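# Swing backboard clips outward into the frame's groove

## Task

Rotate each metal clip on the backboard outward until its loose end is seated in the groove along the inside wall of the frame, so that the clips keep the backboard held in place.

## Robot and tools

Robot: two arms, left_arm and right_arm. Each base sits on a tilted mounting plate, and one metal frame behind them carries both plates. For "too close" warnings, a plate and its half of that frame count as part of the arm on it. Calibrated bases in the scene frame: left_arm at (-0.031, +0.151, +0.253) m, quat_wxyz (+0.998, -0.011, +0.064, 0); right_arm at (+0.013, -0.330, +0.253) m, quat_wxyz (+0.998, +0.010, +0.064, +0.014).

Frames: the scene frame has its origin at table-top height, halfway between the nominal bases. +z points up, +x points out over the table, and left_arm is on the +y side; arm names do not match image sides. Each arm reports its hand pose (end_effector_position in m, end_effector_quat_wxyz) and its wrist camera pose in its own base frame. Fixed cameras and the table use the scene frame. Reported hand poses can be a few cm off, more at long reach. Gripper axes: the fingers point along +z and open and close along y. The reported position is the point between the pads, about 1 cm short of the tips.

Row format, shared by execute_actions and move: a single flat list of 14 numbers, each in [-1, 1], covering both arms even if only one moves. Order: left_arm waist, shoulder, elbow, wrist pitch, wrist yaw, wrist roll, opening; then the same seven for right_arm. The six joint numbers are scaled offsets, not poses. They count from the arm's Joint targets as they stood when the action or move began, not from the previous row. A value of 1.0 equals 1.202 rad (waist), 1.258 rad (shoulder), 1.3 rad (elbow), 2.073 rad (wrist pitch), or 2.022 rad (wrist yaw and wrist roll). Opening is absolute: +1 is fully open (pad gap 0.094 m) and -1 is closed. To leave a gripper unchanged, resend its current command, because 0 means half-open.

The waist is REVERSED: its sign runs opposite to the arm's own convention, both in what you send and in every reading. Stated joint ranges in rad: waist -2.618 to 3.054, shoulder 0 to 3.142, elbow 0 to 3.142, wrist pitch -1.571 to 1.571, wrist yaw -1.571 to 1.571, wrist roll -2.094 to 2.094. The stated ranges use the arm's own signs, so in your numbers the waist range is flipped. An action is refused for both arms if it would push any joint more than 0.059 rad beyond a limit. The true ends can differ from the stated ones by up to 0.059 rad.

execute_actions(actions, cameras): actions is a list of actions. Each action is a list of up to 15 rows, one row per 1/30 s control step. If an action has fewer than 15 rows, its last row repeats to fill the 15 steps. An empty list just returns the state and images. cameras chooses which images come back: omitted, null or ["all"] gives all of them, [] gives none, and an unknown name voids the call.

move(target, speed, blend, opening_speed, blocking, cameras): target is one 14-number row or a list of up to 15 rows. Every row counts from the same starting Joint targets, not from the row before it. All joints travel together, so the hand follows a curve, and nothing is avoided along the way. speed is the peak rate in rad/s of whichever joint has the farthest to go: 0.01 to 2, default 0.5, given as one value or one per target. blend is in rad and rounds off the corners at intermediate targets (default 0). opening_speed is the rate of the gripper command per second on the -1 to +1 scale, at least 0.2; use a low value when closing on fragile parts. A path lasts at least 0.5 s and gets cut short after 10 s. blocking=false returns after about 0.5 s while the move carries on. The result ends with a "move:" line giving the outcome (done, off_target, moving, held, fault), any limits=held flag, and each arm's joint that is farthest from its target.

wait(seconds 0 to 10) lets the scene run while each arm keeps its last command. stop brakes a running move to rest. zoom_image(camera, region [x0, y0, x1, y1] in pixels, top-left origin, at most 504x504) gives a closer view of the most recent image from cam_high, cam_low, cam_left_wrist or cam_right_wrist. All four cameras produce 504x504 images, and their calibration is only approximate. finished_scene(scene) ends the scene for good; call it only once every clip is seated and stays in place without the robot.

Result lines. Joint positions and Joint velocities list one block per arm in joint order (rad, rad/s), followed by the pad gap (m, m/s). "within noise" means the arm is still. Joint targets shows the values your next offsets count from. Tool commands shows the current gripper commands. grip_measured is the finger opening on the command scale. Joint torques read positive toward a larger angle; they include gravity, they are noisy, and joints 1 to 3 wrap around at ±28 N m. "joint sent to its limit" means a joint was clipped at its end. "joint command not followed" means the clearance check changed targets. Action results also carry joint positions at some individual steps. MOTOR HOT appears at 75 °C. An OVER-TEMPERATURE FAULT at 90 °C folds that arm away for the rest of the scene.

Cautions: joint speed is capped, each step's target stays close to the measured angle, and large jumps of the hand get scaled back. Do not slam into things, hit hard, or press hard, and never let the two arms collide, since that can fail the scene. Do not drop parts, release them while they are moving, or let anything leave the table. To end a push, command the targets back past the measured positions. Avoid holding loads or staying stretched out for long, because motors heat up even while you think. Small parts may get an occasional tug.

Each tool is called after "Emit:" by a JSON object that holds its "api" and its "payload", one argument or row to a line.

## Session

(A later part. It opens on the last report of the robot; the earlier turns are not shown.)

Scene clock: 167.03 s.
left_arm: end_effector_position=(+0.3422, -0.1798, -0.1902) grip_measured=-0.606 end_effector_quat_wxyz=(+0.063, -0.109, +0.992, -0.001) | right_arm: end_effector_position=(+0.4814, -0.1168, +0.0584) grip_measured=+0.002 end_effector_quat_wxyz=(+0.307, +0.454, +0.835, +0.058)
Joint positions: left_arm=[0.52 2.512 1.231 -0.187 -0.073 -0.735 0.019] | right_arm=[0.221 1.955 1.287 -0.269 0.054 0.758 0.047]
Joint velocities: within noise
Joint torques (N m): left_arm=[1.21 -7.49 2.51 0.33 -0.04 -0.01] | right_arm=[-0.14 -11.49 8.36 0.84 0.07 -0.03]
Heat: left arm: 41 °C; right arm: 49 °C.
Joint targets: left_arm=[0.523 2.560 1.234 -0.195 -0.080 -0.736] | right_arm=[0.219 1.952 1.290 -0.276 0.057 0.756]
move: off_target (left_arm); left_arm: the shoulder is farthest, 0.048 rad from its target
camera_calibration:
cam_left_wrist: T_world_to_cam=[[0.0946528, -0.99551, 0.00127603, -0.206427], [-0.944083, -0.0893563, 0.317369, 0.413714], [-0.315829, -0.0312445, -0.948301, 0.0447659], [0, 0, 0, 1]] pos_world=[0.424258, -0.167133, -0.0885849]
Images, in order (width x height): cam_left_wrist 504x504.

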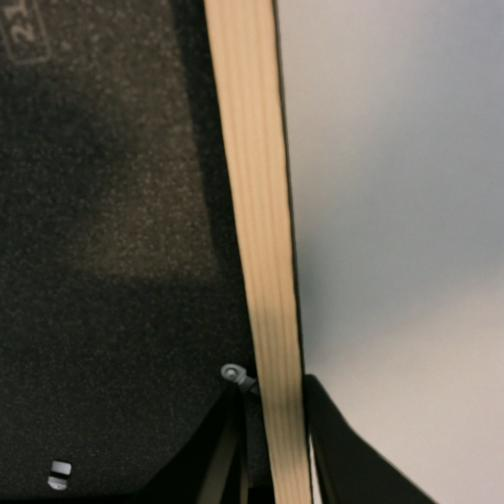

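Emit:
{"api": "move", "payload": {
  "target": [0.0, 0.0, 0.0, 0.0, 0, 0, -0.65, 0,0,0,0,0,0,0.0],
  "opening_speed": 0.2,
  "cameras": ["cam_left_wrist"]
}}

Emit:
{"api": "zoom_image", "payload": {
  "camera": "cam_left_wrist",
  "region": [180, 330, 320, 450]
}}

Emit:
{"api": "move", "payload": {
  "target": [0.0, 0.0, 0.0, 0.0, 0, 0, -0.67, 0,0,0,0,0,0,0.0],
  "opening_speed": 0.2,
  "cameras": ["cam_left_wrist"]
}}

Emit:
{"api": "zoom_image", "payload": {
  "camera": "cam_left_wrist",
  "region": [180, 330, 320, 450]
}}

Scene clock: 168.53 s.
left_arm: end_effector_position=(+0.3423, -0.1806, -0.1901) grip_measured=-0.646 end_effector_quat_wxyz=(+0.063, -0.108, +0.992, -0.002) | right_arm: end_effector_position=(+0.4814, -0.1168, +0.0584) grip_measured=+0.002 end_effector_quat_wxyz=(+0.307, +0.454, +0.835, +0.058)
Joint positions: left_arm=[0.521 2.512 1.231 -0.185 -0.071 -0.735 0.017] | right_arm=[0.221 1.955 1.287 -0.269 0.054 0.758 0.047]
Joint velocities: within noise
Joint torques (N m): left_arm=[0.88 -7.45 2.47 0.34 -0.09 0] | right_arm=[-0.13 -11.49 8.36 0.83 0.07 -0.03]
Heat: left arm: 41 °C; right arm: 49 °C.
Joint targets: left_arm=[0.523 2.560 1.234 -0.195 -0.080 -0.736] | right_arm=[0.219 1.952 1.290 -0.276 0.057 0.756]
move: off_target (left_arm); left_arm: the shoulder is farthest, 0.048 rad from its target
camera_calibration:
cam_left_wrist: T_world_to_cam=[[0.0937333, -0.995591, 0.00361595, -0.206423], [-0.94445, -0.0877682, 0.316719, 0.414058], [-0.315005, -0.0331022, -0.948512, 0.0441567], [0, 0, 0, 1]] pos_world=[0.424316, -0.16771, -0.0885107]
Images, in order (width x height): cam_left_wrist 504x504.

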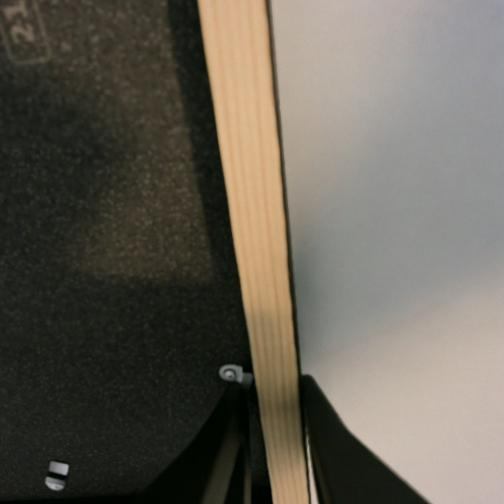

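Scaled by 3.600 from the camera's 504x504 image, which has a finer 720x720 frame.

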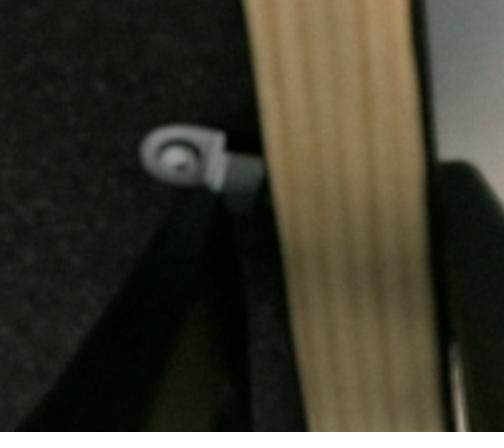

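Scene clock: 169.03 s.
left_arm: end_effector_position=(+0.3425, -0.1808, -0.1901) grip_measured=-0.664 end_effector_quat_wxyz=(+0.064, -0.108, +0.992, -0.002) | right_arm: end_effector_position=(+0.4814, -0.1168, +0.0584) grip_measured=+0.002 end_effector_quat_wxyz=(+0.307, +0.454, +0.835, +0.058)
Joint positions: left_arm=[0.521 2.512 1.231 -0.184 -0.071 -0.735 0.016] | right_arm=[0.221 1.955 1.287 -0.269 0.054 0.758 0.047]
Joint velocities: within noise
Joint torques (N m): left_arm=[1.06 -7.42 2.4 0.33 -0.07 -0.04] | right_arm=[-0.13 -11.49 8.36 0.83 0.06 -0.03]
Heat: left arm: 41 °C; right arm: 49 °C.
Joint targets: left_arm=[0.523 2.560 1.234 -0.195 -0.080 -0.736] | right_arm=[0.219 1.952 1.290 -0.276 0.057 0.756]
move: off_target (left_arm); left_arm: the shoulder is farthest, 0.048 rad from its target
camera_calibration:
cam_left_wrist: T_world_to_cam=[[0.0933496, -0.995624, 0.00427598, -0.206459], [-0.944797, -0.0872277, 0.315831, 0.414239], [-0.314076, -0.0335227, -0.948806, 0.0437814], [0, 0, 0, 1]] pos_world=[0.424396, -0.167955, -0.088407]
Images, in order (width x height): cam_left_wrist 504x504.

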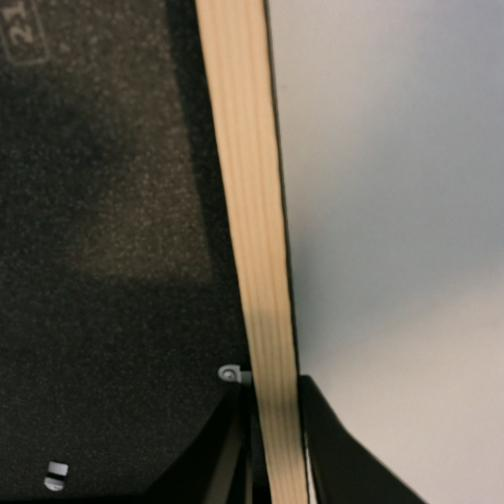

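Scaled by 3.600 from the camera's 504x504 image, which has a finer 720x720 frame.

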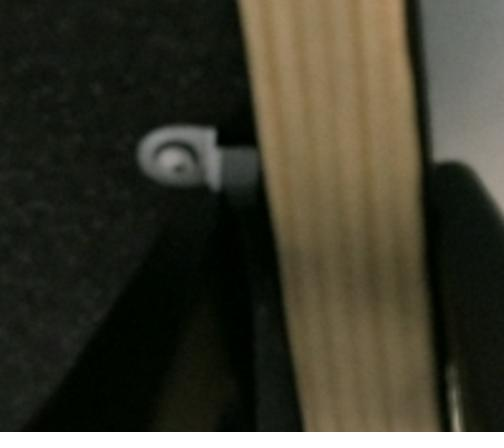

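Emit:
{"api": "move", "payload": {
  "target": [0.0, 0.0, 0.0, 0.0, 0, 0, -0.69, 0,0,0,0,0,0,0.0],
  "opening_speed": 0.2,
  "cameras": ["cam_left_wrist"]
}}

Emit:
{"api": "zoom_image", "payload": {
  "camera": "cam_left_wrist",
  "region": [180, 330, 320, 450]
}}

Scene clock: 171.07 s.
left_arm: end_effector_position=(+0.3427, -0.1809, -0.1901) grip_measured=-0.682 end_effector_quat_wxyz=(+0.064, -0.108, +0.992, -0.002) | right_arm: end_effector_position=(+0.4814, -0.1168, +0.0584) grip_measured=+0.002 end_effector_quat_wxyz=(+0.307, +0.454, +0.835, +0.058)
Joint positions: left_arm=[0.521 2.512 1.231 -0.183 -0.071 -0.734 0.015] | right_arm=[0.221 1.955 1.287 -0.269 0.054 0.758 0.047]
Joint velocities: within noise
Joint torques (N m): left_arm=[1.11 -7.3 2.44 0.32 -0.09 -0.04] | right_arm=[-0.14 -11.49 8.38 0.83 0.07 -0.04]
Heat: left arm: 40 °C; right arm: 49 °C.
Joint targets: left_arm=[0.523 2.560 1.234 -0.195 -0.080 -0.736] | right_arm=[0.219 1.952 1.290 -0.276 0.057 0.756]
move: off_target (left_arm); left_arm: the shoulder is farthest, 0.048 rad from its target
camera_calibration:
cam_left_wrist: T_world_to_cam=[[0.09297, -0.995658, 0.00466715, -0.206369], [-0.945038, -0.0867656, 0.315238, 0.414433], [-0.313465, -0.0337183, -0.949001, 0.0435663], [0, 0, 0, 1]] pos_world=[0.424497, -0.168046, -0.0883375]
Images, in order (width x height): cam_left_wrist 504x504.

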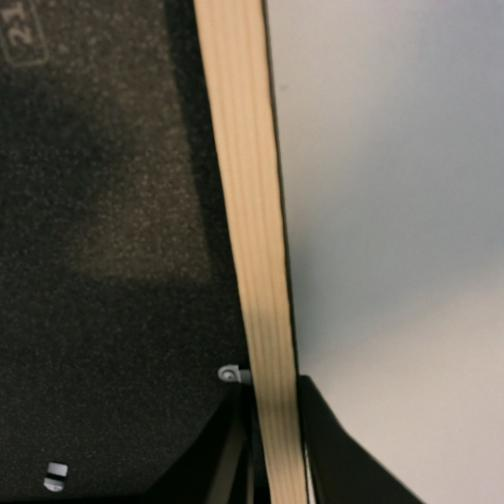

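Scaled by 3.600 from the camera's 504x504 image, which has a finer 720x720 frame.

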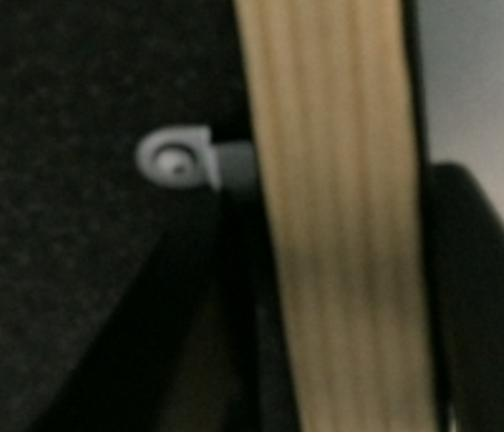

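Emit:
{"api": "move", "payload": {
  "target": [0.0, 0.0, 0.0, 0.0, 0, 0, -0.52, 0,0,0,0,0,0,0.0],
  "cameras": []
}}

Emit:
{"api": "move", "payload": {
  "target": [
    [0.0, -0.1176, -0.0323, -0.020, 0, 0, -0.52, 0,0,0,0,0,0,0.0],
    [0.0, -0.19, -0.06, -0.03, 0, 0, -0.52, 0,0,0,0,0,0,0.0]
  ],
  "speed": 0.3,
  "blend": 0.03,
  "cameras": ["cam_left_wrist"]
}}

Emit:
{"api": "zoom_image", "payload": {
  "camera": "cam_left_wrist",
  "region": [180, 250, 380, 450]
}}

Scene clock: 177.73 s.
left_arm: end_effector_position=(+0.3426, -0.1810, -0.1901) grip_measured=-0.522 end_effector_quat_wxyz=(+0.064, -0.108, +0.992, -0.003) | right_arm: end_effector_position=(+0.4814, -0.1168, +0.0584) grip_measured=+0.002 end_effector_quat_wxyz=(+0.307, +0.454, +0.835, +0.058)
Joint positions: left_arm=[0.521 2.512 1.231 -0.183 -0.071 -0.734 0.022] | right_arm=[0.221 1.955 1.287 -0.269 0.054 0.758 0.047]
Joint velocities: within noise
Joint torques (N m): left_arm=[1.09 -7.49 2.59 0.32 -0.06 -0.1] | right_arm=[-0.14 -11.49 8.36 0.83 0.06 -0.03]
Heat: left arm: 40 °C; right arm: 49 °C.
Joint targets: left_arm=[0.523 2.560 1.234 -0.195 -0.080 -0.736] | right_arm=[0.219 1.952 1.290 -0.276 0.057 0.756]
move: off_target (left_arm); left_arm: the shoulder is farthest, 0.048 rad from its target
No camera images: "cameras" was empty.

Scene clock: 179.10 s.
left_arm: end_effector_position=(+0.3447, -0.1822, -0.1424) grip_measured=-0.522 end_effector_quat_wxyz=(+0.079, -0.108, +0.991, -0.014) | right_arm: end_effector_position=(+0.4814, -0.1168, +0.0584) grip_measured=+0.002 end_effector_quat_wxyz=(+0.307, +0.454, +0.835, +0.058)
Joint positions: left_arm=[0.521 2.349 1.168 -0.246 -0.071 -0.734 0.022] | right_arm=[0.221 1.955 1.287 -0.269 0.054 0.758 0.047]
Joint velocities: within noise
Joint torques (N m): left_arm=[0.99 -13.31 2 0.36 -0.06 -0.05] | right_arm=[-0.14 -11.48 8.36 0.84 0.06 -0.03]
Heat: left arm: 40 °C; right arm: 49 °C.
Joint targets: left_arm=[0.523 2.321 1.156 -0.257 -0.080 -0.736] | right_arm=[0.219 1.952 1.290 -0.276 0.057 0.756]
move: done
camera_calibration:
cam_left_wrist: T_world_to_cam=[[0.0920272, -0.995393, 0.0268951, -0.204512], [-0.954956, -0.080572, 0.285598, 0.401586], [-0.282116, -0.0519665, -0.957972, 0.0740012], [0, 0, 0, 1]] pos_world=[0.423194, -0.167368, -0.0383007]
Images, in order (width x height): cam_left_wrist 504x504.

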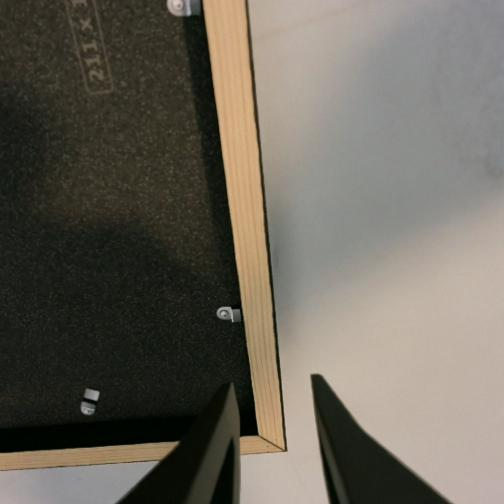

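Scaled by 2.520 from the camera's 504x504 image, which has a finer 720x720 frame.

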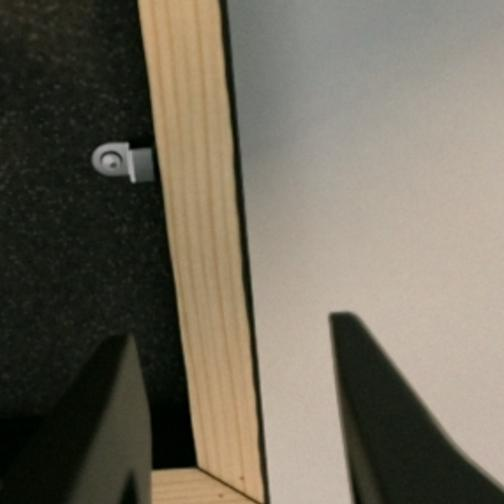

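Emit:
{"api": "move", "payload": {
  "target": [
    [-0.104, -0.025, -0.2123, 0.1225, 0.005, 0.2972, -0.62, 0,0,0,0,0,0,0.0],
    [-0.104, 0.038, -0.2123, 0.1225, 0.005, 0.2972, -0.62, 0,0,0,0,0,0,0.0]
  ],
  "speed": 0.6,
  "cameras": ["cam_left_wrist"]
}}

Emit:
{"api": "zoom_image", "payload": {
  "camera": "cam_left_wrist",
  "region": [150, 290, 350, 490]
}}

Scene clock: 182.93 s.
left_arm: end_effector_position=(+0.2957, -0.1115, -0.1756) grip_measured=-0.618 end_effector_quat_wxyz=(+0.057, +0.129, +0.990, +0.021) | right_arm: end_effector_position=(+0.4814, -0.1168, +0.0584) grip_measured=+0.002 end_effector_quat_wxyz=(+0.307, +0.454, +0.835, +0.058)
Joint positions: left_arm=[0.404 2.343 0.885 -0.014 -0.071 -0.142 0.018] | right_arm=[0.221 1.955 1.287 -0.269 0.054 0.758 0.047]
Joint velocities: within noise
Joint torques (N m): left_arm=[0.21 -7.16 0.69 0.5 0.04 -0.02] | right_arm=[-0.13 -11.49 8.36 0.83 0.06 -0.03]
Heat: left arm: 40 °C; right arm: 49 °C.
Joint targets: left_arm=[0.398 2.369 0.880 -0.003 -0.070 -0.135] | right_arm=[0.219 1.952 1.290 -0.276 0.057 0.756]
move: done
camera_calibration:
cam_left_wrist: T_world_to_cam=[[-0.368612, -0.927154, -0.0671586, -0.0014096], [-0.881905, 0.325951, 0.340587, 0.403319], [-0.293887, 0.184772, -0.937811, 0.0654221], [0, 0, 0, 1]] pos_world=[0.374396, -0.144857, -0.0761065]
Images, in order (width x height): cam_left_wrist 504x504.

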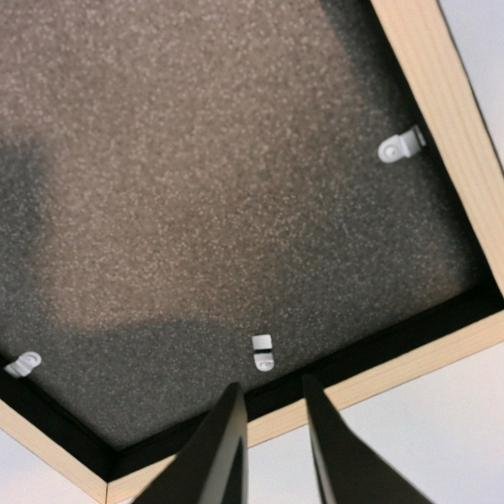

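Scaled by 2.520 from the camera's 504x504 image, which has a finer 720x720 frame.

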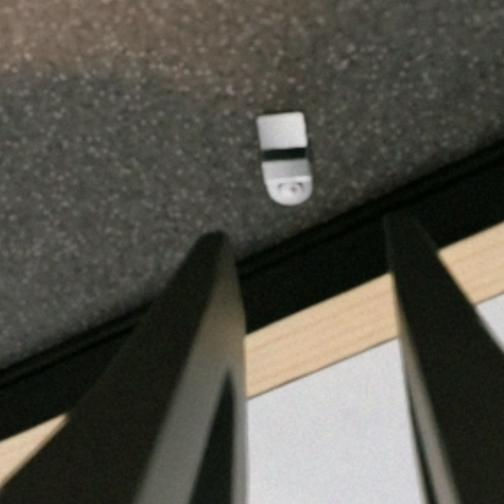

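Emit:
{"api": "move", "payload": {
  "target": [-0.012, 0.0509, 0.0235, 0.0285, 0.001, 0.0134, -0.72, 0,0,0,0,0,0,0.0],
  "speed": 0.2,
  "cameras": ["cam_left_wrist"]
}}

Emit:
{"api": "zoom_image", "payload": {
  "camera": "cam_left_wrist",
  "region": [150, 290, 350, 490]
}}

Scene clock: 188.50 s.
left_arm: end_effector_position=(+0.3008, -0.1090, -0.1909) grip_measured=-0.718 end_effector_quat_wxyz=(+0.063, +0.135, +0.989, +0.020) | right_arm: end_effector_position=(+0.4814, -0.1168, +0.0584) grip_measured=+0.002 end_effector_quat_wxyz=(+0.307, +0.454, +0.835, +0.058)
Joint positions: left_arm=[0.39 2.405 0.902 0.045 -0.071 -0.114 0.013] | right_arm=[0.221 1.955 1.287 -0.269 0.054 0.758 0.047]
Joint velocities: within noise
Joint torques (N m): left_arm=[0.24 -7.12 1.61 0.52 0.04 0] | right_arm=[-0.13 -11.51 8.36 0.83 0.07 -0.04]
Heat: left arm: 40 °C; right arm: 49 °C.
Joint targets: left_arm=[0.383 2.433 0.910 0.056 -0.068 -0.108] | right_arm=[0.219 1.952 1.290 -0.276 0.057 0.756]
move: done
camera_calibration:
cam_left_wrist: T_world_to_cam=[[-0.380659, -0.922069, -0.0699092, 0.00538099], [-0.881187, 0.338781, 0.329753, 0.411323], [-0.280371, 0.187127, -0.941475, 0.047659], [0, 0, 0, 1]] pos_world=[0.377863, -0.143305, -0.0903889]
Images, in order (width x height): cam_left_wrist 504x504.

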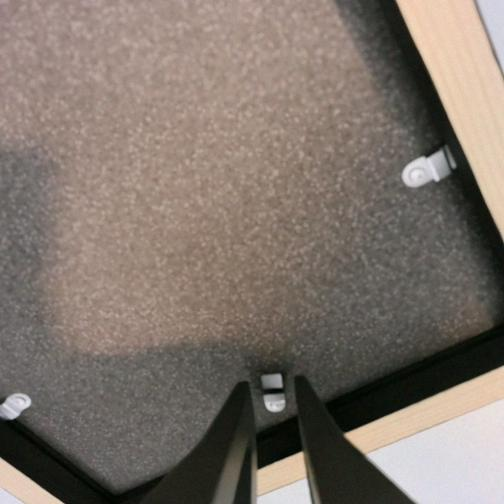

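Scaled by 2.520 from the camera's 504x504 image, which has a finer 720x720 frame.

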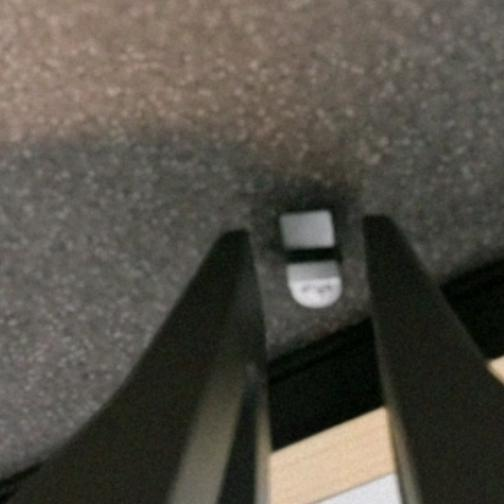

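Emit:
{"api": "move", "payload": {
  "target": [-0.002, 0.0278, 0.0025, 0.006, 0.0, 0.0, -0.72, 0,0,0,0,0,0,0.0],
  "speed": 0.15,
  "cameras": ["cam_left_wrist"]
}}

Emit:
{"api": "zoom_image", "payload": {
  "camera": "cam_left_wrist",
  "region": [210, 340, 330, 460]
}}

Scene clock: 191.20 s.
left_arm: end_effector_position=(+0.2972, -0.1075, -0.1966) grip_measured=-0.718 end_effector_quat_wxyz=(+0.058, +0.136, +0.989, +0.022) | right_arm: end_effector_position=(+0.4814, -0.1168, +0.0584) grip_measured=+0.002 end_effector_quat_wxyz=(+0.307, +0.454, +0.835, +0.058)
Joint positions: left_arm=[0.39 2.425 0.903 0.053 -0.071 -0.114 0.013] | right_arm=[0.221 1.955 1.287 -0.269 0.054 0.758 0.047]
Joint velocities: within noise
Joint torques (N m): left_arm=[0.05 -6.08 1.65 0.54 0.04 0.09] | right_arm=[-0.13 -11.49 8.38 0.83 0.06 -0.03]
Heat: left arm: 40 °C; right arm: 49 °C.
Joint targets: left_arm=[0.381 2.468 0.914 0.068 -0.068 -0.108] | right_arm=[0.219 1.952 1.290 -0.276 0.057 0.756]
move: off_target (left_arm); left_arm: the shoulder is farthest, 0.043 rad from its target
camera_calibration:
cam_left_wrist: T_world_to_cam=[[-0.382098, -0.921469, -0.0699683, 0.00545844], [-0.877377, 0.337955, 0.340581, 0.410452], [-0.290189, 0.191524, -0.937608, 0.0451584], [0, 0, 0, 1]] pos_world=[0.375311, -0.142333, -0.0970693]
Images, in order (width x height): cam_left_wrist 504x504.

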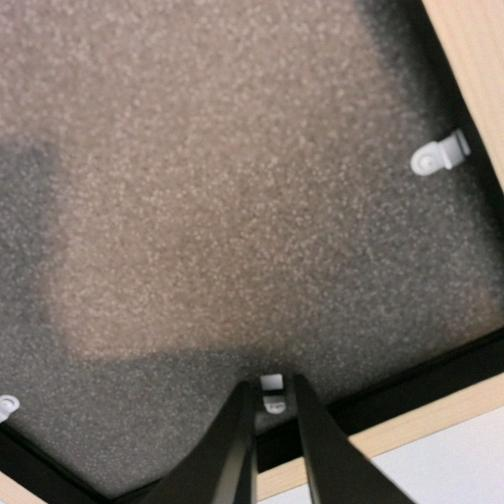

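Scaled by 4.200 from the camera's 504x504 image, which has a finer 720x720 frame.

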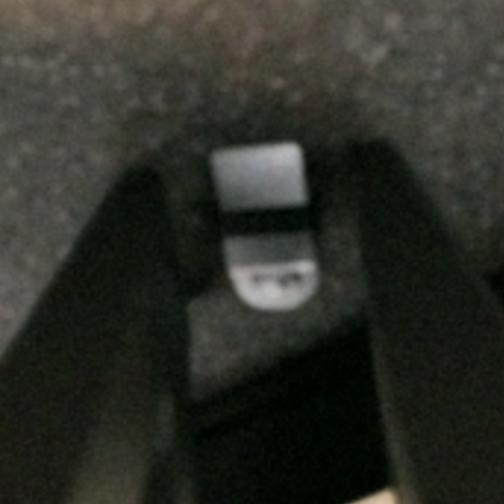

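Emit:
{"api": "move", "payload": {
  "target": [
    [0,0,0,0,0,0,-0.84,0,0,0,0,0,0,0.0],
    [0,0,0,0,0,0,-0.90,0,0,0,0,0,0,0.0]
  ],
  "opening_speed": 0.25,
  "cameras": []
}}

Emit:
{"api": "zoom_image", "payload": {
  "camera": "cam_left_wrist",
  "region": [210, 340, 330, 460]
}}

Emit:
{"api": "move", "payload": {
  "target": [0,0,0,0,0,0,-0.95,0,0,0,0,0,0,0.0],
  "opening_speed": 0.2,
  "cameras": ["cam_left_wrist"]
}}

Emit:
{"api": "zoom_image", "payload": {
  "camera": "cam_left_wrist",
  "region": [210, 340, 330, 460]
}}

Scene clock: 194.43 s.
left_arm: end_effector_position=(+0.2975, -0.1078, -0.1966) grip_measured=-0.895 end_effector_quat_wxyz=(+0.058, +0.136, +0.989, +0.020) | right_arm: end_effector_position=(+0.4814, -0.1168, +0.0584) grip_measured=+0.002 end_effector_quat_wxyz=(+0.307, +0.454, +0.835, +0.058)
Joint positions: left_arm=[0.389 2.426 0.904 0.053 -0.068 -0.113 0.005] | right_arm=[0.221 1.955 1.287 -0.269 0.054 0.758 0.047]
Joint velocities: within noise
Joint torques (N m): left_arm=[0.01 -6.08 1.57 0.53 0 0.04] | right_arm=[-0.13 -11.49 8.36 0.83 0.07 -0.04]
Heat: left arm: 40 °C; right arm: 49 °C.
Joint targets: left_arm=[0.381 2.468 0.914 0.068 -0.068 -0.108] | right_arm=[0.219 1.952 1.290 -0.276 0.057 0.756]
move: off_target (left_arm); target 2's new numbers were sent with left_arm's shoulder 0.042 rad from that target; left_arm: the shoulder is farthest, 0.042 rad from its target
No camera images: "cameras" was empty.

Scaled by 4.200 from the camera's 504x504 image, which has a finer 720x720 frame.

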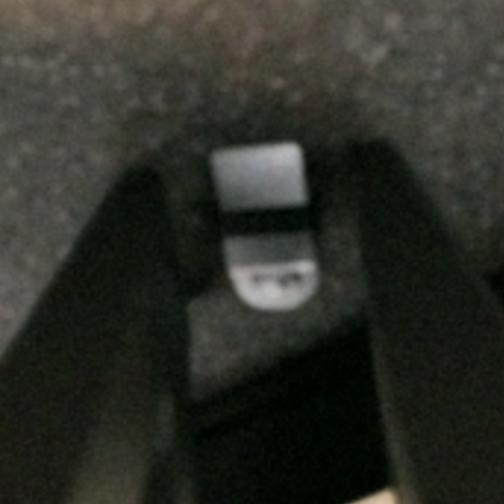

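Scene clock: 194.93 s.
left_arm: end_effector_position=(+0.2974, -0.1078, -0.1967) grip_measured=-0.946 end_effector_quat_wxyz=(+0.057, +0.136, +0.989, +0.020) | right_arm: end_effector_position=(+0.4814, -0.1168, +0.0584) grip_measured=+0.002 end_effector_quat_wxyz=(+0.307, +0.454, +0.835, +0.058)
Joint positions: left_arm=[0.389 2.426 0.904 0.052 -0.068 -0.113 0.003] | right_arm=[0.221 1.955 1.287 -0.269 0.054 0.758 0.047]
Joint velocities: within noise
Joint torques (N m): left_arm=[0.27 -6.06 1.52 0.55 0.03 0.03] | right_arm=[-0.13 -11.48 8.36 0.83 0.07 -0.03]
Heat: left arm: 40 °C; right arm: 49 °C.
Joint targets: left_arm=[0.381 2.468 0.914 0.068 -0.068 -0.108] | right_arm=[0.219 1.952 1.290 -0.276 0.057 0.756]
move: off_target (left_arm); left_arm: the shoulder is farthest, 0.042 rad from its target
camera_calibration:
cam_left_wrist: T_world_to_cam=[[-0.381799, -0.92184, -0.066637, 0.0058529], [-0.877072, 0.33863, 0.340699, 0.410696], [-0.291504, 0.188524, -0.937808, 0.0452162], [0, 0, 0, 1]] pos_world=[0.375625, -0.142203, -0.0971293]
Images, in order (width x height): cam_left_wrist 504x504.

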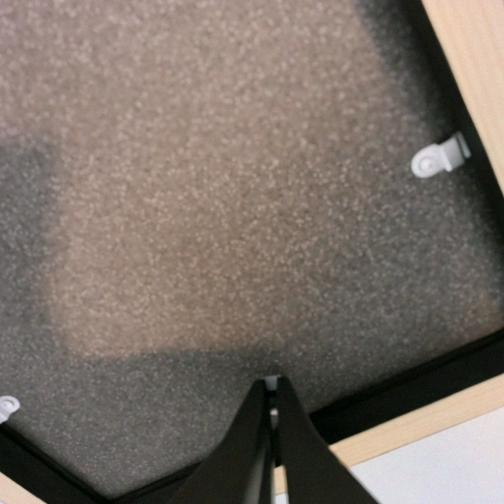

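Scaled by 4.200 from the camera's 504x504 image, which has a finer 720x720 frame.

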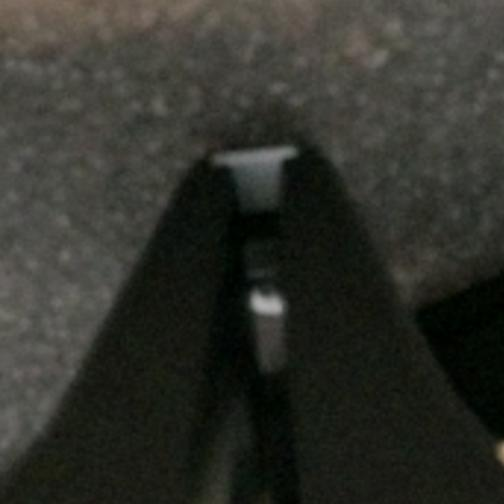

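Emit:
{"api": "move", "payload": {
  "target": [0,0,0,0,0,0,-0.97,0,0,0,0,0,0,0.0],
  "opening_speed": 0.2,
  "cameras": []
}}

Emit:
{"api": "move", "payload": {
  "target": [0.0183,0,0,0,0,0.1588,-0.97,0,0,0,0,0,0,0.0],
  "speed": 0.35,
  "cameras": ["cam_left_wrist"]
}}

Emit:
{"api": "zoom_image", "payload": {
  "camera": "cam_left_wrist",
  "region": [190, 340, 350, 500]
}}

Scene clock: 197.10 s.
left_arm: end_effector_position=(+0.2974, -0.1078, -0.1967) grip_measured=-0.958 end_effector_quat_wxyz=(+0.057, +0.136, +0.989, +0.020) | right_arm: end_effector_position=(+0.4814, -0.1168, +0.0584) grip_measured=+0.002 end_effector_quat_wxyz=(+0.307, +0.454, +0.835, +0.058)
Joint positions: left_arm=[0.389 2.426 0.904 0.052 -0.068 -0.113 0.002] | right_arm=[0.221 1.955 1.287 -0.269 0.054 0.758 0.047]
Joint velocities: within noise
Joint torques (N m): left_arm=[0.01 -6.15 1.44 0.52 0 0.04] | right_arm=[-0.13 -11.49 8.35 0.83 0.06 -0.03]
Heat: left arm: 40 °C; right arm: 49 °C.
Joint targets: left_arm=[0.381 2.468 0.914 0.068 -0.068 -0.108] | right_arm=[0.219 1.952 1.290 -0.276 0.057 0.756]
move: off_target (left_arm); left_arm: the shoulder is farthest, 0.042 rad from its target
No camera images: "cameras" was empty.

Scene clock: 198.73 s.
left_arm: end_effector_position=(+0.2968, -0.1093, -0.1967) grip_measured=-0.959 end_effector_quat_wxyz=(+0.053, +0.293, +0.954, +0.029) | right_arm: end_effector_position=(+0.4814, -0.1168, +0.0584) grip_measured=+0.002 end_effector_quat_wxyz=(+0.307, +0.454, +0.835, +0.058)
Joint positions: left_arm=[0.394 2.426 0.904 0.052 -0.068 0.205 0.002] | right_arm=[0.221 1.955 1.287 -0.269 0.054 0.758 0.047]
Joint velocities: within noise
Joint torques (N m): left_arm=[1.36 -5.94 1.65 0.56 0 0.05] | right_arm=[-0.13 -11.48 8.36 0.83 0.07 -0.04]
Heat: left arm: 40 °C; right arm: 49 °C.
Joint targets: left_arm=[0.403 2.468 0.914 0.068 -0.068 0.213] | right_arm=[0.219 1.952 1.290 -0.276 0.057 0.756]
move: off_target (left_arm); left_arm: the shoulder is farthest, 0.042 rad from its target
camera_calibration:
cam_left_wrist: T_world_to_cam=[[-0.652839, -0.751578, -0.0945087, 0.0977462], [-0.725247, 0.584143, 0.36441, 0.397172], [-0.218676, 0.306443, -0.92643, 0.0388624], [0, 0, 0, 1]] pos_world=[0.360358, -0.17045, -0.0994922]
Images, in order (width x height): cam_left_wrist 504x504.

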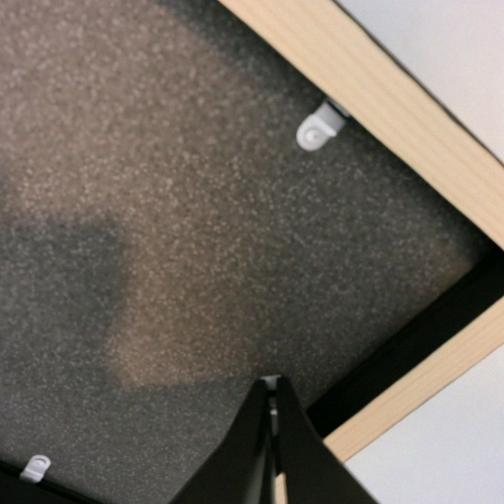

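Scaled by 3.150 from the camera's 504x504 image, which has a finer 720x720 frame.

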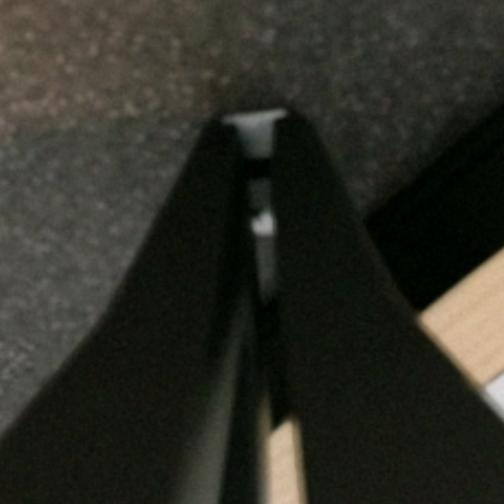

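Emit:
{"api": "move", "payload": {
  "target": [0.0052,0,0,0,0,0.16,-0.97,0,0,0,0,0,0,0.0],
  "speed": 0.3,
  "cameras": ["cam_left_wrist"]
}}

Emit:
{"api": "zoom_image", "payload": {
  "camera": "cam_left_wrist",
  "region": [190, 340, 350, 500]
}}

Scene clock: 201.37 s.
left_arm: end_effector_position=(+0.2958, -0.1109, -0.1967) grip_measured=-0.959 end_effector_quat_wxyz=(+0.047, +0.445, +0.893, +0.037) | right_arm: end_effector_position=(+0.4814, -0.1168, +0.0584) grip_measured=+0.002 end_effector_quat_wxyz=(+0.307, +0.454, +0.835, +0.058)
Joint positions: left_arm=[0.4 2.426 0.904 0.05 -0.068 0.528 0.002] | right_arm=[0.221 1.955 1.287 -0.269 0.054 0.758 0.047]
Joint velocities: within noise
Joint torques (N m): left_arm=[1.44 -6.04 1.63 0.57 0.02 0.13] | right_arm=[-0.13 -11.49 8.36 0.83 0.06 -0.03]
Heat: left arm: 40 °C; right arm: 49 °C.
Joint targets: left_arm=[0.409 2.468 0.914 0.068 -0.068 0.536] | right_arm=[0.219 1.952 1.290 -0.276 0.057 0.756]
move: off_target (left_arm); left_arm: the shoulder is farthest, 0.042 rad from its target
camera_calibration:
cam_left_wrist: T_world_to_cam=[[-0.859798, -0.498043, -0.1127, 0.181713], [-0.498465, 0.770712, 0.396908, 0.357369], [-0.110819, 0.397438, -0.910913, 0.02033], [0, 0, 0, 1]] pos_world=[0.336625, -0.193008, -0.102845]
Images, in order (width x height): cam_left_wrist 504x504.

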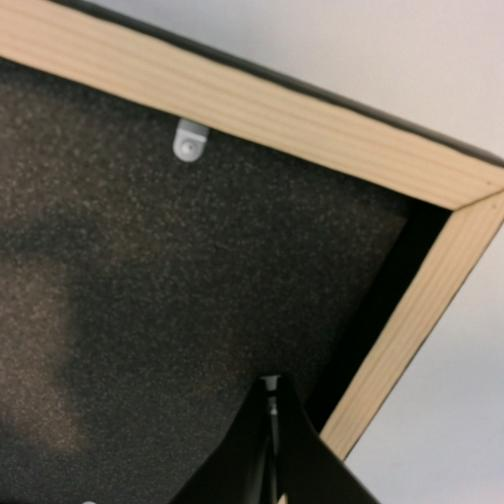

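Scaled by 3.150 from the camera's 504x504 image, which has a finer 720x720 frame.

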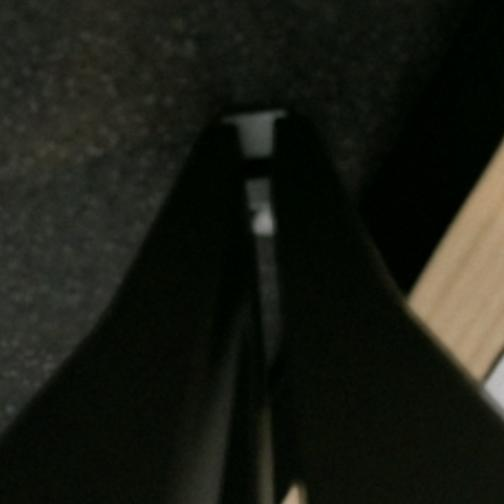

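Emit:
{"api": "move", "payload": {
  "target": [0.0,0,0,0,0,0,-0.72,0,0,0,0,0,0,0.0],
  "cameras": []
}}

Emit:
{"api": "move", "payload": {
  "target": [
    [0.0,-0.1288,-0.0423,-0.042,0,0,-0.72,0,0,0,0,0,0,0.0],
    [0.0,-0.1288,-0.0423,-0.042,0,0.2117,-0.72,0,0,0,0,0,0,0.0]
  ],
  "speed": [0.3, 0.6],
  "cameras": ["cam_left_wrist"]
}}

Emit:
{"api": "zoom_image", "payload": {
  "camera": "cam_left_wrist",
  "region": [160, 300, 360, 500]
}}

Scene clock: 204.20 s.
left_arm: end_effector_position=(+0.2977, -0.1114, -0.1965) grip_measured=-0.722 end_effector_quat_wxyz=(+0.050, +0.446, +0.893, +0.039) | right_arm: end_effector_position=(+0.4814, -0.1168, +0.0584) grip_measured=+0.002 end_effector_quat_wxyz=(+0.307, +0.454, +0.835, +0.058)
Joint positions: left_arm=[0.401 2.426 0.907 0.054 -0.071 0.53 0.013] | right_arm=[0.221 1.955 1.287 -0.269 0.054 0.758 0.047]
Joint velocities: within noise
Joint torques (N m): left_arm=[1.33 -5.96 1.28 0.56 0.04 0.04] | right_arm=[-0.13 -11.49 8.36 0.83 0.06 -0.03]
Heat: left arm: 40 °C; right arm: 49 °C.
Joint targets: left_arm=[0.409 2.468 0.913 0.068 -0.068 0.537] | right_arm=[0.219 1.952 1.290 -0.276 0.057 0.756]
move: off_target (left_arm); left_arm: the shoulder is farthest, 0.042 rad from its target
No camera images: "cameras" was empty.

Scene clock: 206.37 s.
left_arm: end_effector_position=(+0.2929, -0.1092, -0.1738) grip_measured=-0.722 end_effector_quat_wxyz=(+0.038, +0.626, +0.778, +0.048) | right_arm: end_effector_position=(+0.4814, -0.1168, +0.0584) grip_measured=+0.002 end_effector_quat_wxyz=(+0.307, +0.454, +0.835, +0.058)
Joint positions: left_arm=[0.401 2.33 0.867 -0.008 -0.071 0.958 0.013] | right_arm=[0.221 1.955 1.287 -0.269 0.054 0.758 0.047]
Joint velocities: within noise
Joint torques (N m): left_arm=[1.33 -11.34 0.54 0.27 0.04 0.07] | right_arm=[-0.13 -11.49 8.36 0.83 0.06 -0.03]
Heat: left arm: 40 °C; right arm: 49 °C.
Joint targets: left_arm=[0.409 2.306 0.859 -0.019 -0.068 0.965] | right_arm=[0.219 1.952 1.290 -0.276 0.057 0.756]
move: done
camera_calibration:
cam_left_wrist: T_world_to_cam=[[-0.988608, -0.0910348, -0.119861, 0.263505], [-0.135473, 0.885188, 0.445072, 0.260037], [0.0655827, 0.45624, -0.887437, -0.000976142], [0, 0, 0, 1]] pos_world=[0.295795, -0.205749, -0.0850176]
Images, in order (width x height): cam_left_wrist 504x504.

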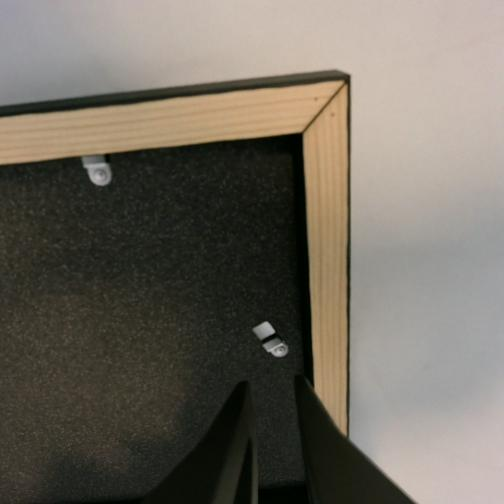

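Scaled by 2.520 from the camera's 504x504 image, which has a finer 720x720 frame.

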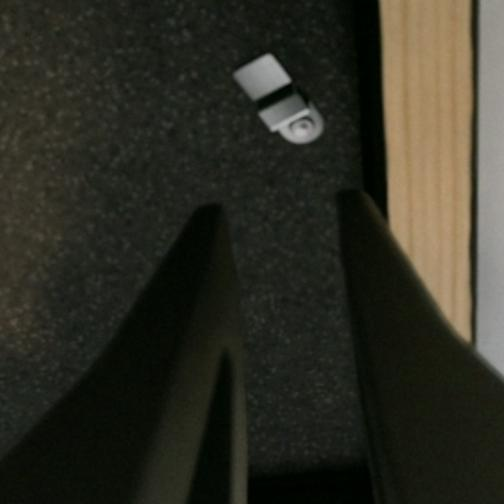

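Emit:
{"api": "move", "payload": {
  "target": [
    [0.02,0.03,-0.0108,0.02,-0.002,-0.0129,-0.234,0,0,0,0,0,0,0.0],
    [0.0258,0.1006,0.0123,0.0516,-0.002,-0.0129,-0.234,0,0,0,0,0,0,0.0]
  ],
  "speed": 0.25,
  "cameras": ["cam_left_wrist"]
}}

Emit:
{"api": "zoom_image", "payload": {
  "camera": "cam_left_wrist",
  "region": [160, 300, 360, 500]
}}

Scene clock: 211.50 s.
left_arm: end_effector_position=(+0.2887, -0.1177, -0.1935) grip_measured=-0.236 end_effector_quat_wxyz=(+0.046, +0.632, +0.772, +0.049) | right_arm: end_effector_position=(+0.4814, -0.1168, +0.0584) grip_measured=+0.002 end_effector_quat_wxyz=(+0.307, +0.454, +0.835, +0.058)
Joint positions: left_arm=[0.431 2.406 0.867 0.081 -0.071 0.944 0.036] | right_arm=[0.221 1.955 1.287 -0.269 0.054 0.758 0.047]
Joint velocities: within noise
Joint torques (N m): left_arm=[1.58 -6.99 1.39 0.51 0.01 -0.09] | right_arm=[-0.14 -11.48 8.36 0.83 0.07 -0.03]
Heat: left arm: 40 °C; right arm: 49 °C.
Joint targets: left_arm=[0.440 2.433 0.875 0.088 -0.073 0.939] | right_arm=[0.219 1.952 1.290 -0.276 0.057 0.756]
move: done
camera_calibration:
cam_left_wrist: T_world_to_cam=[[-0.988468, -0.0748466, -0.131643, 0.255838], [-0.125653, 0.890565, 0.437155, 0.272126], [0.0845169, 0.448655, -0.8897, -0.0211327], [0, 0, 0, 1]] pos_world=[0.288867, -0.213716, -0.104084]
Images, in order (width x height): cam_left_wrist 504x504.

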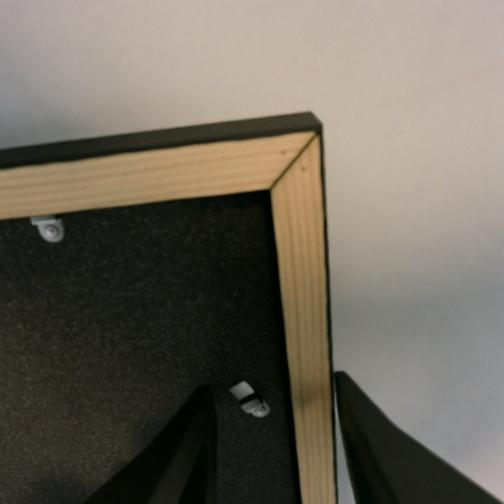

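Scaled by 2.520 from the camera's 504x504 image, which has a finer 720x720 frame.

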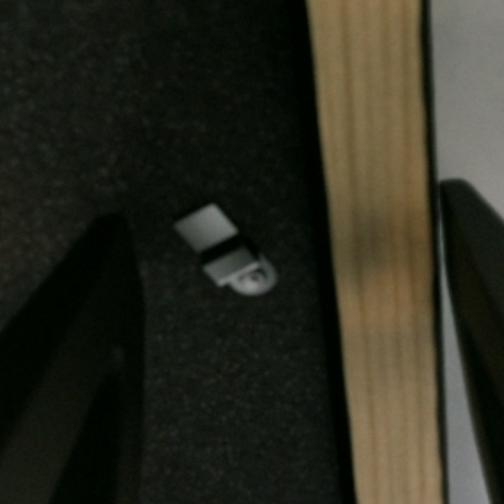

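Emit:
{"api": "move", "payload": {
  "target": [0.0,0.0147,0.0012,0.0048,0,0,-0.22,0,0,0,0,0,0,0.0],
  "speed": 0.15,
  "cameras": ["cam_left_wrist"]
}}

Emit:
{"api": "zoom_image", "payload": {
  "camera": "cam_left_wrist",
  "region": [160, 300, 360, 500]
}}

Scene clock: 214.33 s.
left_arm: end_effector_position=(+0.2859, -0.1165, -0.1979) grip_measured=-0.222 end_effector_quat_wxyz=(+0.042, +0.632, +0.772, +0.048) | right_arm: end_effector_position=(+0.4814, -0.1168, +0.0584) grip_measured=+0.002 end_effector_quat_wxyz=(+0.307, +0.454, +0.835, +0.058)
Joint positions: left_arm=[0.431 2.421 0.867 0.089 -0.071 0.944 0.037] | right_arm=[0.221 1.955 1.287 -0.269 0.054 0.758 0.047]
Joint velocities: within noise
Joint torques (N m): left_arm=[1.5 -6.9 1.24 0.51 -0.02 -0.08] | right_arm=[-0.13 -11.49 8.36 0.83 0.07 -0.03]
Heat: left arm: 40 °C; right arm: 49 °C.
Joint targets: left_arm=[0.440 2.451 0.876 0.098 -0.073 0.938] | right_arm=[0.219 1.952 1.290 -0.276 0.057 0.756]
move: done
camera_calibration:
cam_left_wrist: T_world_to_cam=[[-0.989371, -0.0747977, -0.1247, 0.254274], [-0.122798, 0.88907, 0.440994, 0.272311], [0.0778815, 0.45162, -0.888805, -0.0229019], [0, 0, 0, 1]] pos_world=[0.286794, -0.212741, -0.108735]
Images, in order (width x height): cam_left_wrist 504x504.

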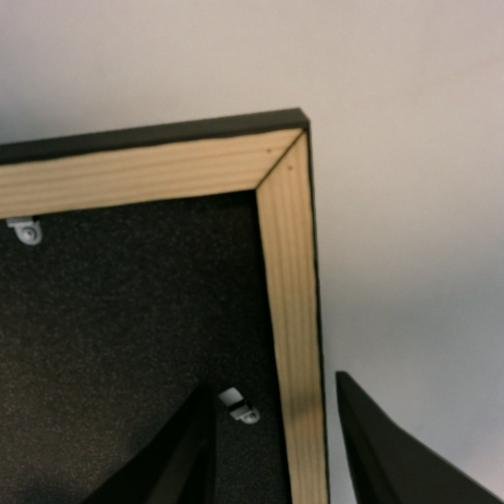

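Scaled by 2.520 from the camera's 504x504 image, which has a finer 720x720 frame.

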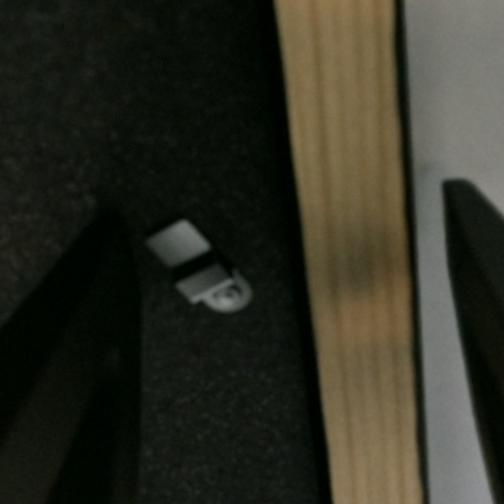

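Emit:
{"api": "move", "payload": {
  "target": [0.0,0.0,0.0,0.0,0,0,-0.15,0,0,0,0,0,0,0.0],
  "cameras": []
}}

Emit:
{"api": "move", "payload": {
  "target": [0.0,0.015,0.001,0.0015,0,0,-0.15,0,0,0,0,0,0,0.0],
  "speed": 0.15,
  "cameras": ["cam_left_wrist"]
}}

Emit:
{"api": "zoom_image", "payload": {
  "camera": "cam_left_wrist",
  "region": [160, 300, 360, 500]
}}

Scene clock: 215.63 s.
left_arm: end_effector_position=(+0.2859, -0.1167, -0.1979) grip_measured=-0.152 end_effector_quat_wxyz=(+0.042, +0.632, +0.772, +0.048) | right_arm: end_effector_position=(+0.4814, -0.1168, +0.0584) grip_measured=+0.002 end_effector_quat_wxyz=(+0.307, +0.454, +0.835, +0.058)
Joint positions: left_arm=[0.432 2.421 0.867 0.089 -0.071 0.944 0.04] | right_arm=[0.221 1.955 1.287 -0.269 0.054 0.758 0.047]
Joint velocities: within noise
Joint torques (N m): left_arm=[1.44 -6.8 1.22 0.47 0 -0.06] | right_arm=[-0.13 -11.48 8.38 0.84 0.07 -0.03]
Heat: left arm: 40 °C; right arm: 49 °C.
Joint targets: left_arm=[0.440 2.451 0.876 0.098 -0.072 0.939] | right_arm=[0.219 1.952 1.290 -0.276 0.057 0.756]
move: done
No camera images: "cameras" was empty.

Scene clock: 216.33 s.
left_arm: end_effector_position=(+0.2855, -0.1165, -0.1982) grip_measured=-0.152 end_effector_quat_wxyz=(+0.041, +0.632, +0.772, +0.048) | right_arm: end_effector_position=(+0.4814, -0.1168, +0.0584) grip_measured=+0.002 end_effector_quat_wxyz=(+0.307, +0.454, +0.835, +0.058)
Joint positions: left_arm=[0.432 2.423 0.867 0.089 -0.071 0.944 0.04] | right_arm=[0.221 1.955 1.287 -0.269 0.054 0.758 0.047]
Joint velocities: within noise
Joint torques (N m): left_arm=[1.51 -5.45 1.5 0.53 0.03 -0.09] | right_arm=[-0.13 -11.49 8.36 0.83 0.06 -0.04]
Heat: left arm: 40 °C; right arm: 49 °C.
Joint targets: left_arm=[0.440 2.470 0.878 0.101 -0.072 0.938] | right_arm=[0.219 1.952 1.290 -0.276 0.057 0.756]
move: off_target (left_arm); left_arm: the shoulder is farthest, 0.047 rad from its target
camera_calibration:
cam_left_wrist: T_world_to_cam=[[-0.989528, -0.0743637, -0.123711, 0.254106], [-0.122001, 0.888927, 0.441504, 0.272321], [0.0771386, 0.451973, -0.88869, -0.0228565], [0, 0, 0, 1]] pos_world=[0.286431, -0.212846, -0.109107]
Images, in order (width x height): cam_left_wrist 504x504.

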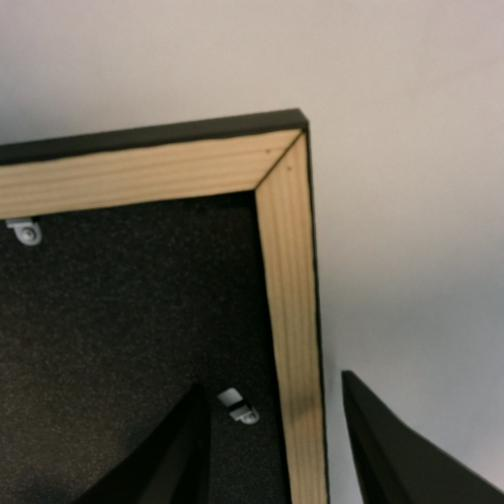

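Scaled by 2.520 from the camera's 504x504 image, which has a finer 720x720 frame.

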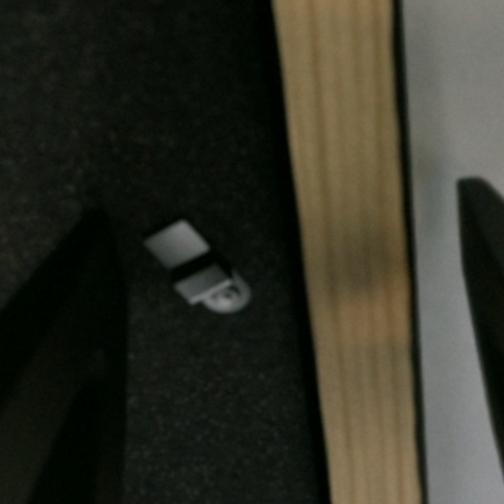

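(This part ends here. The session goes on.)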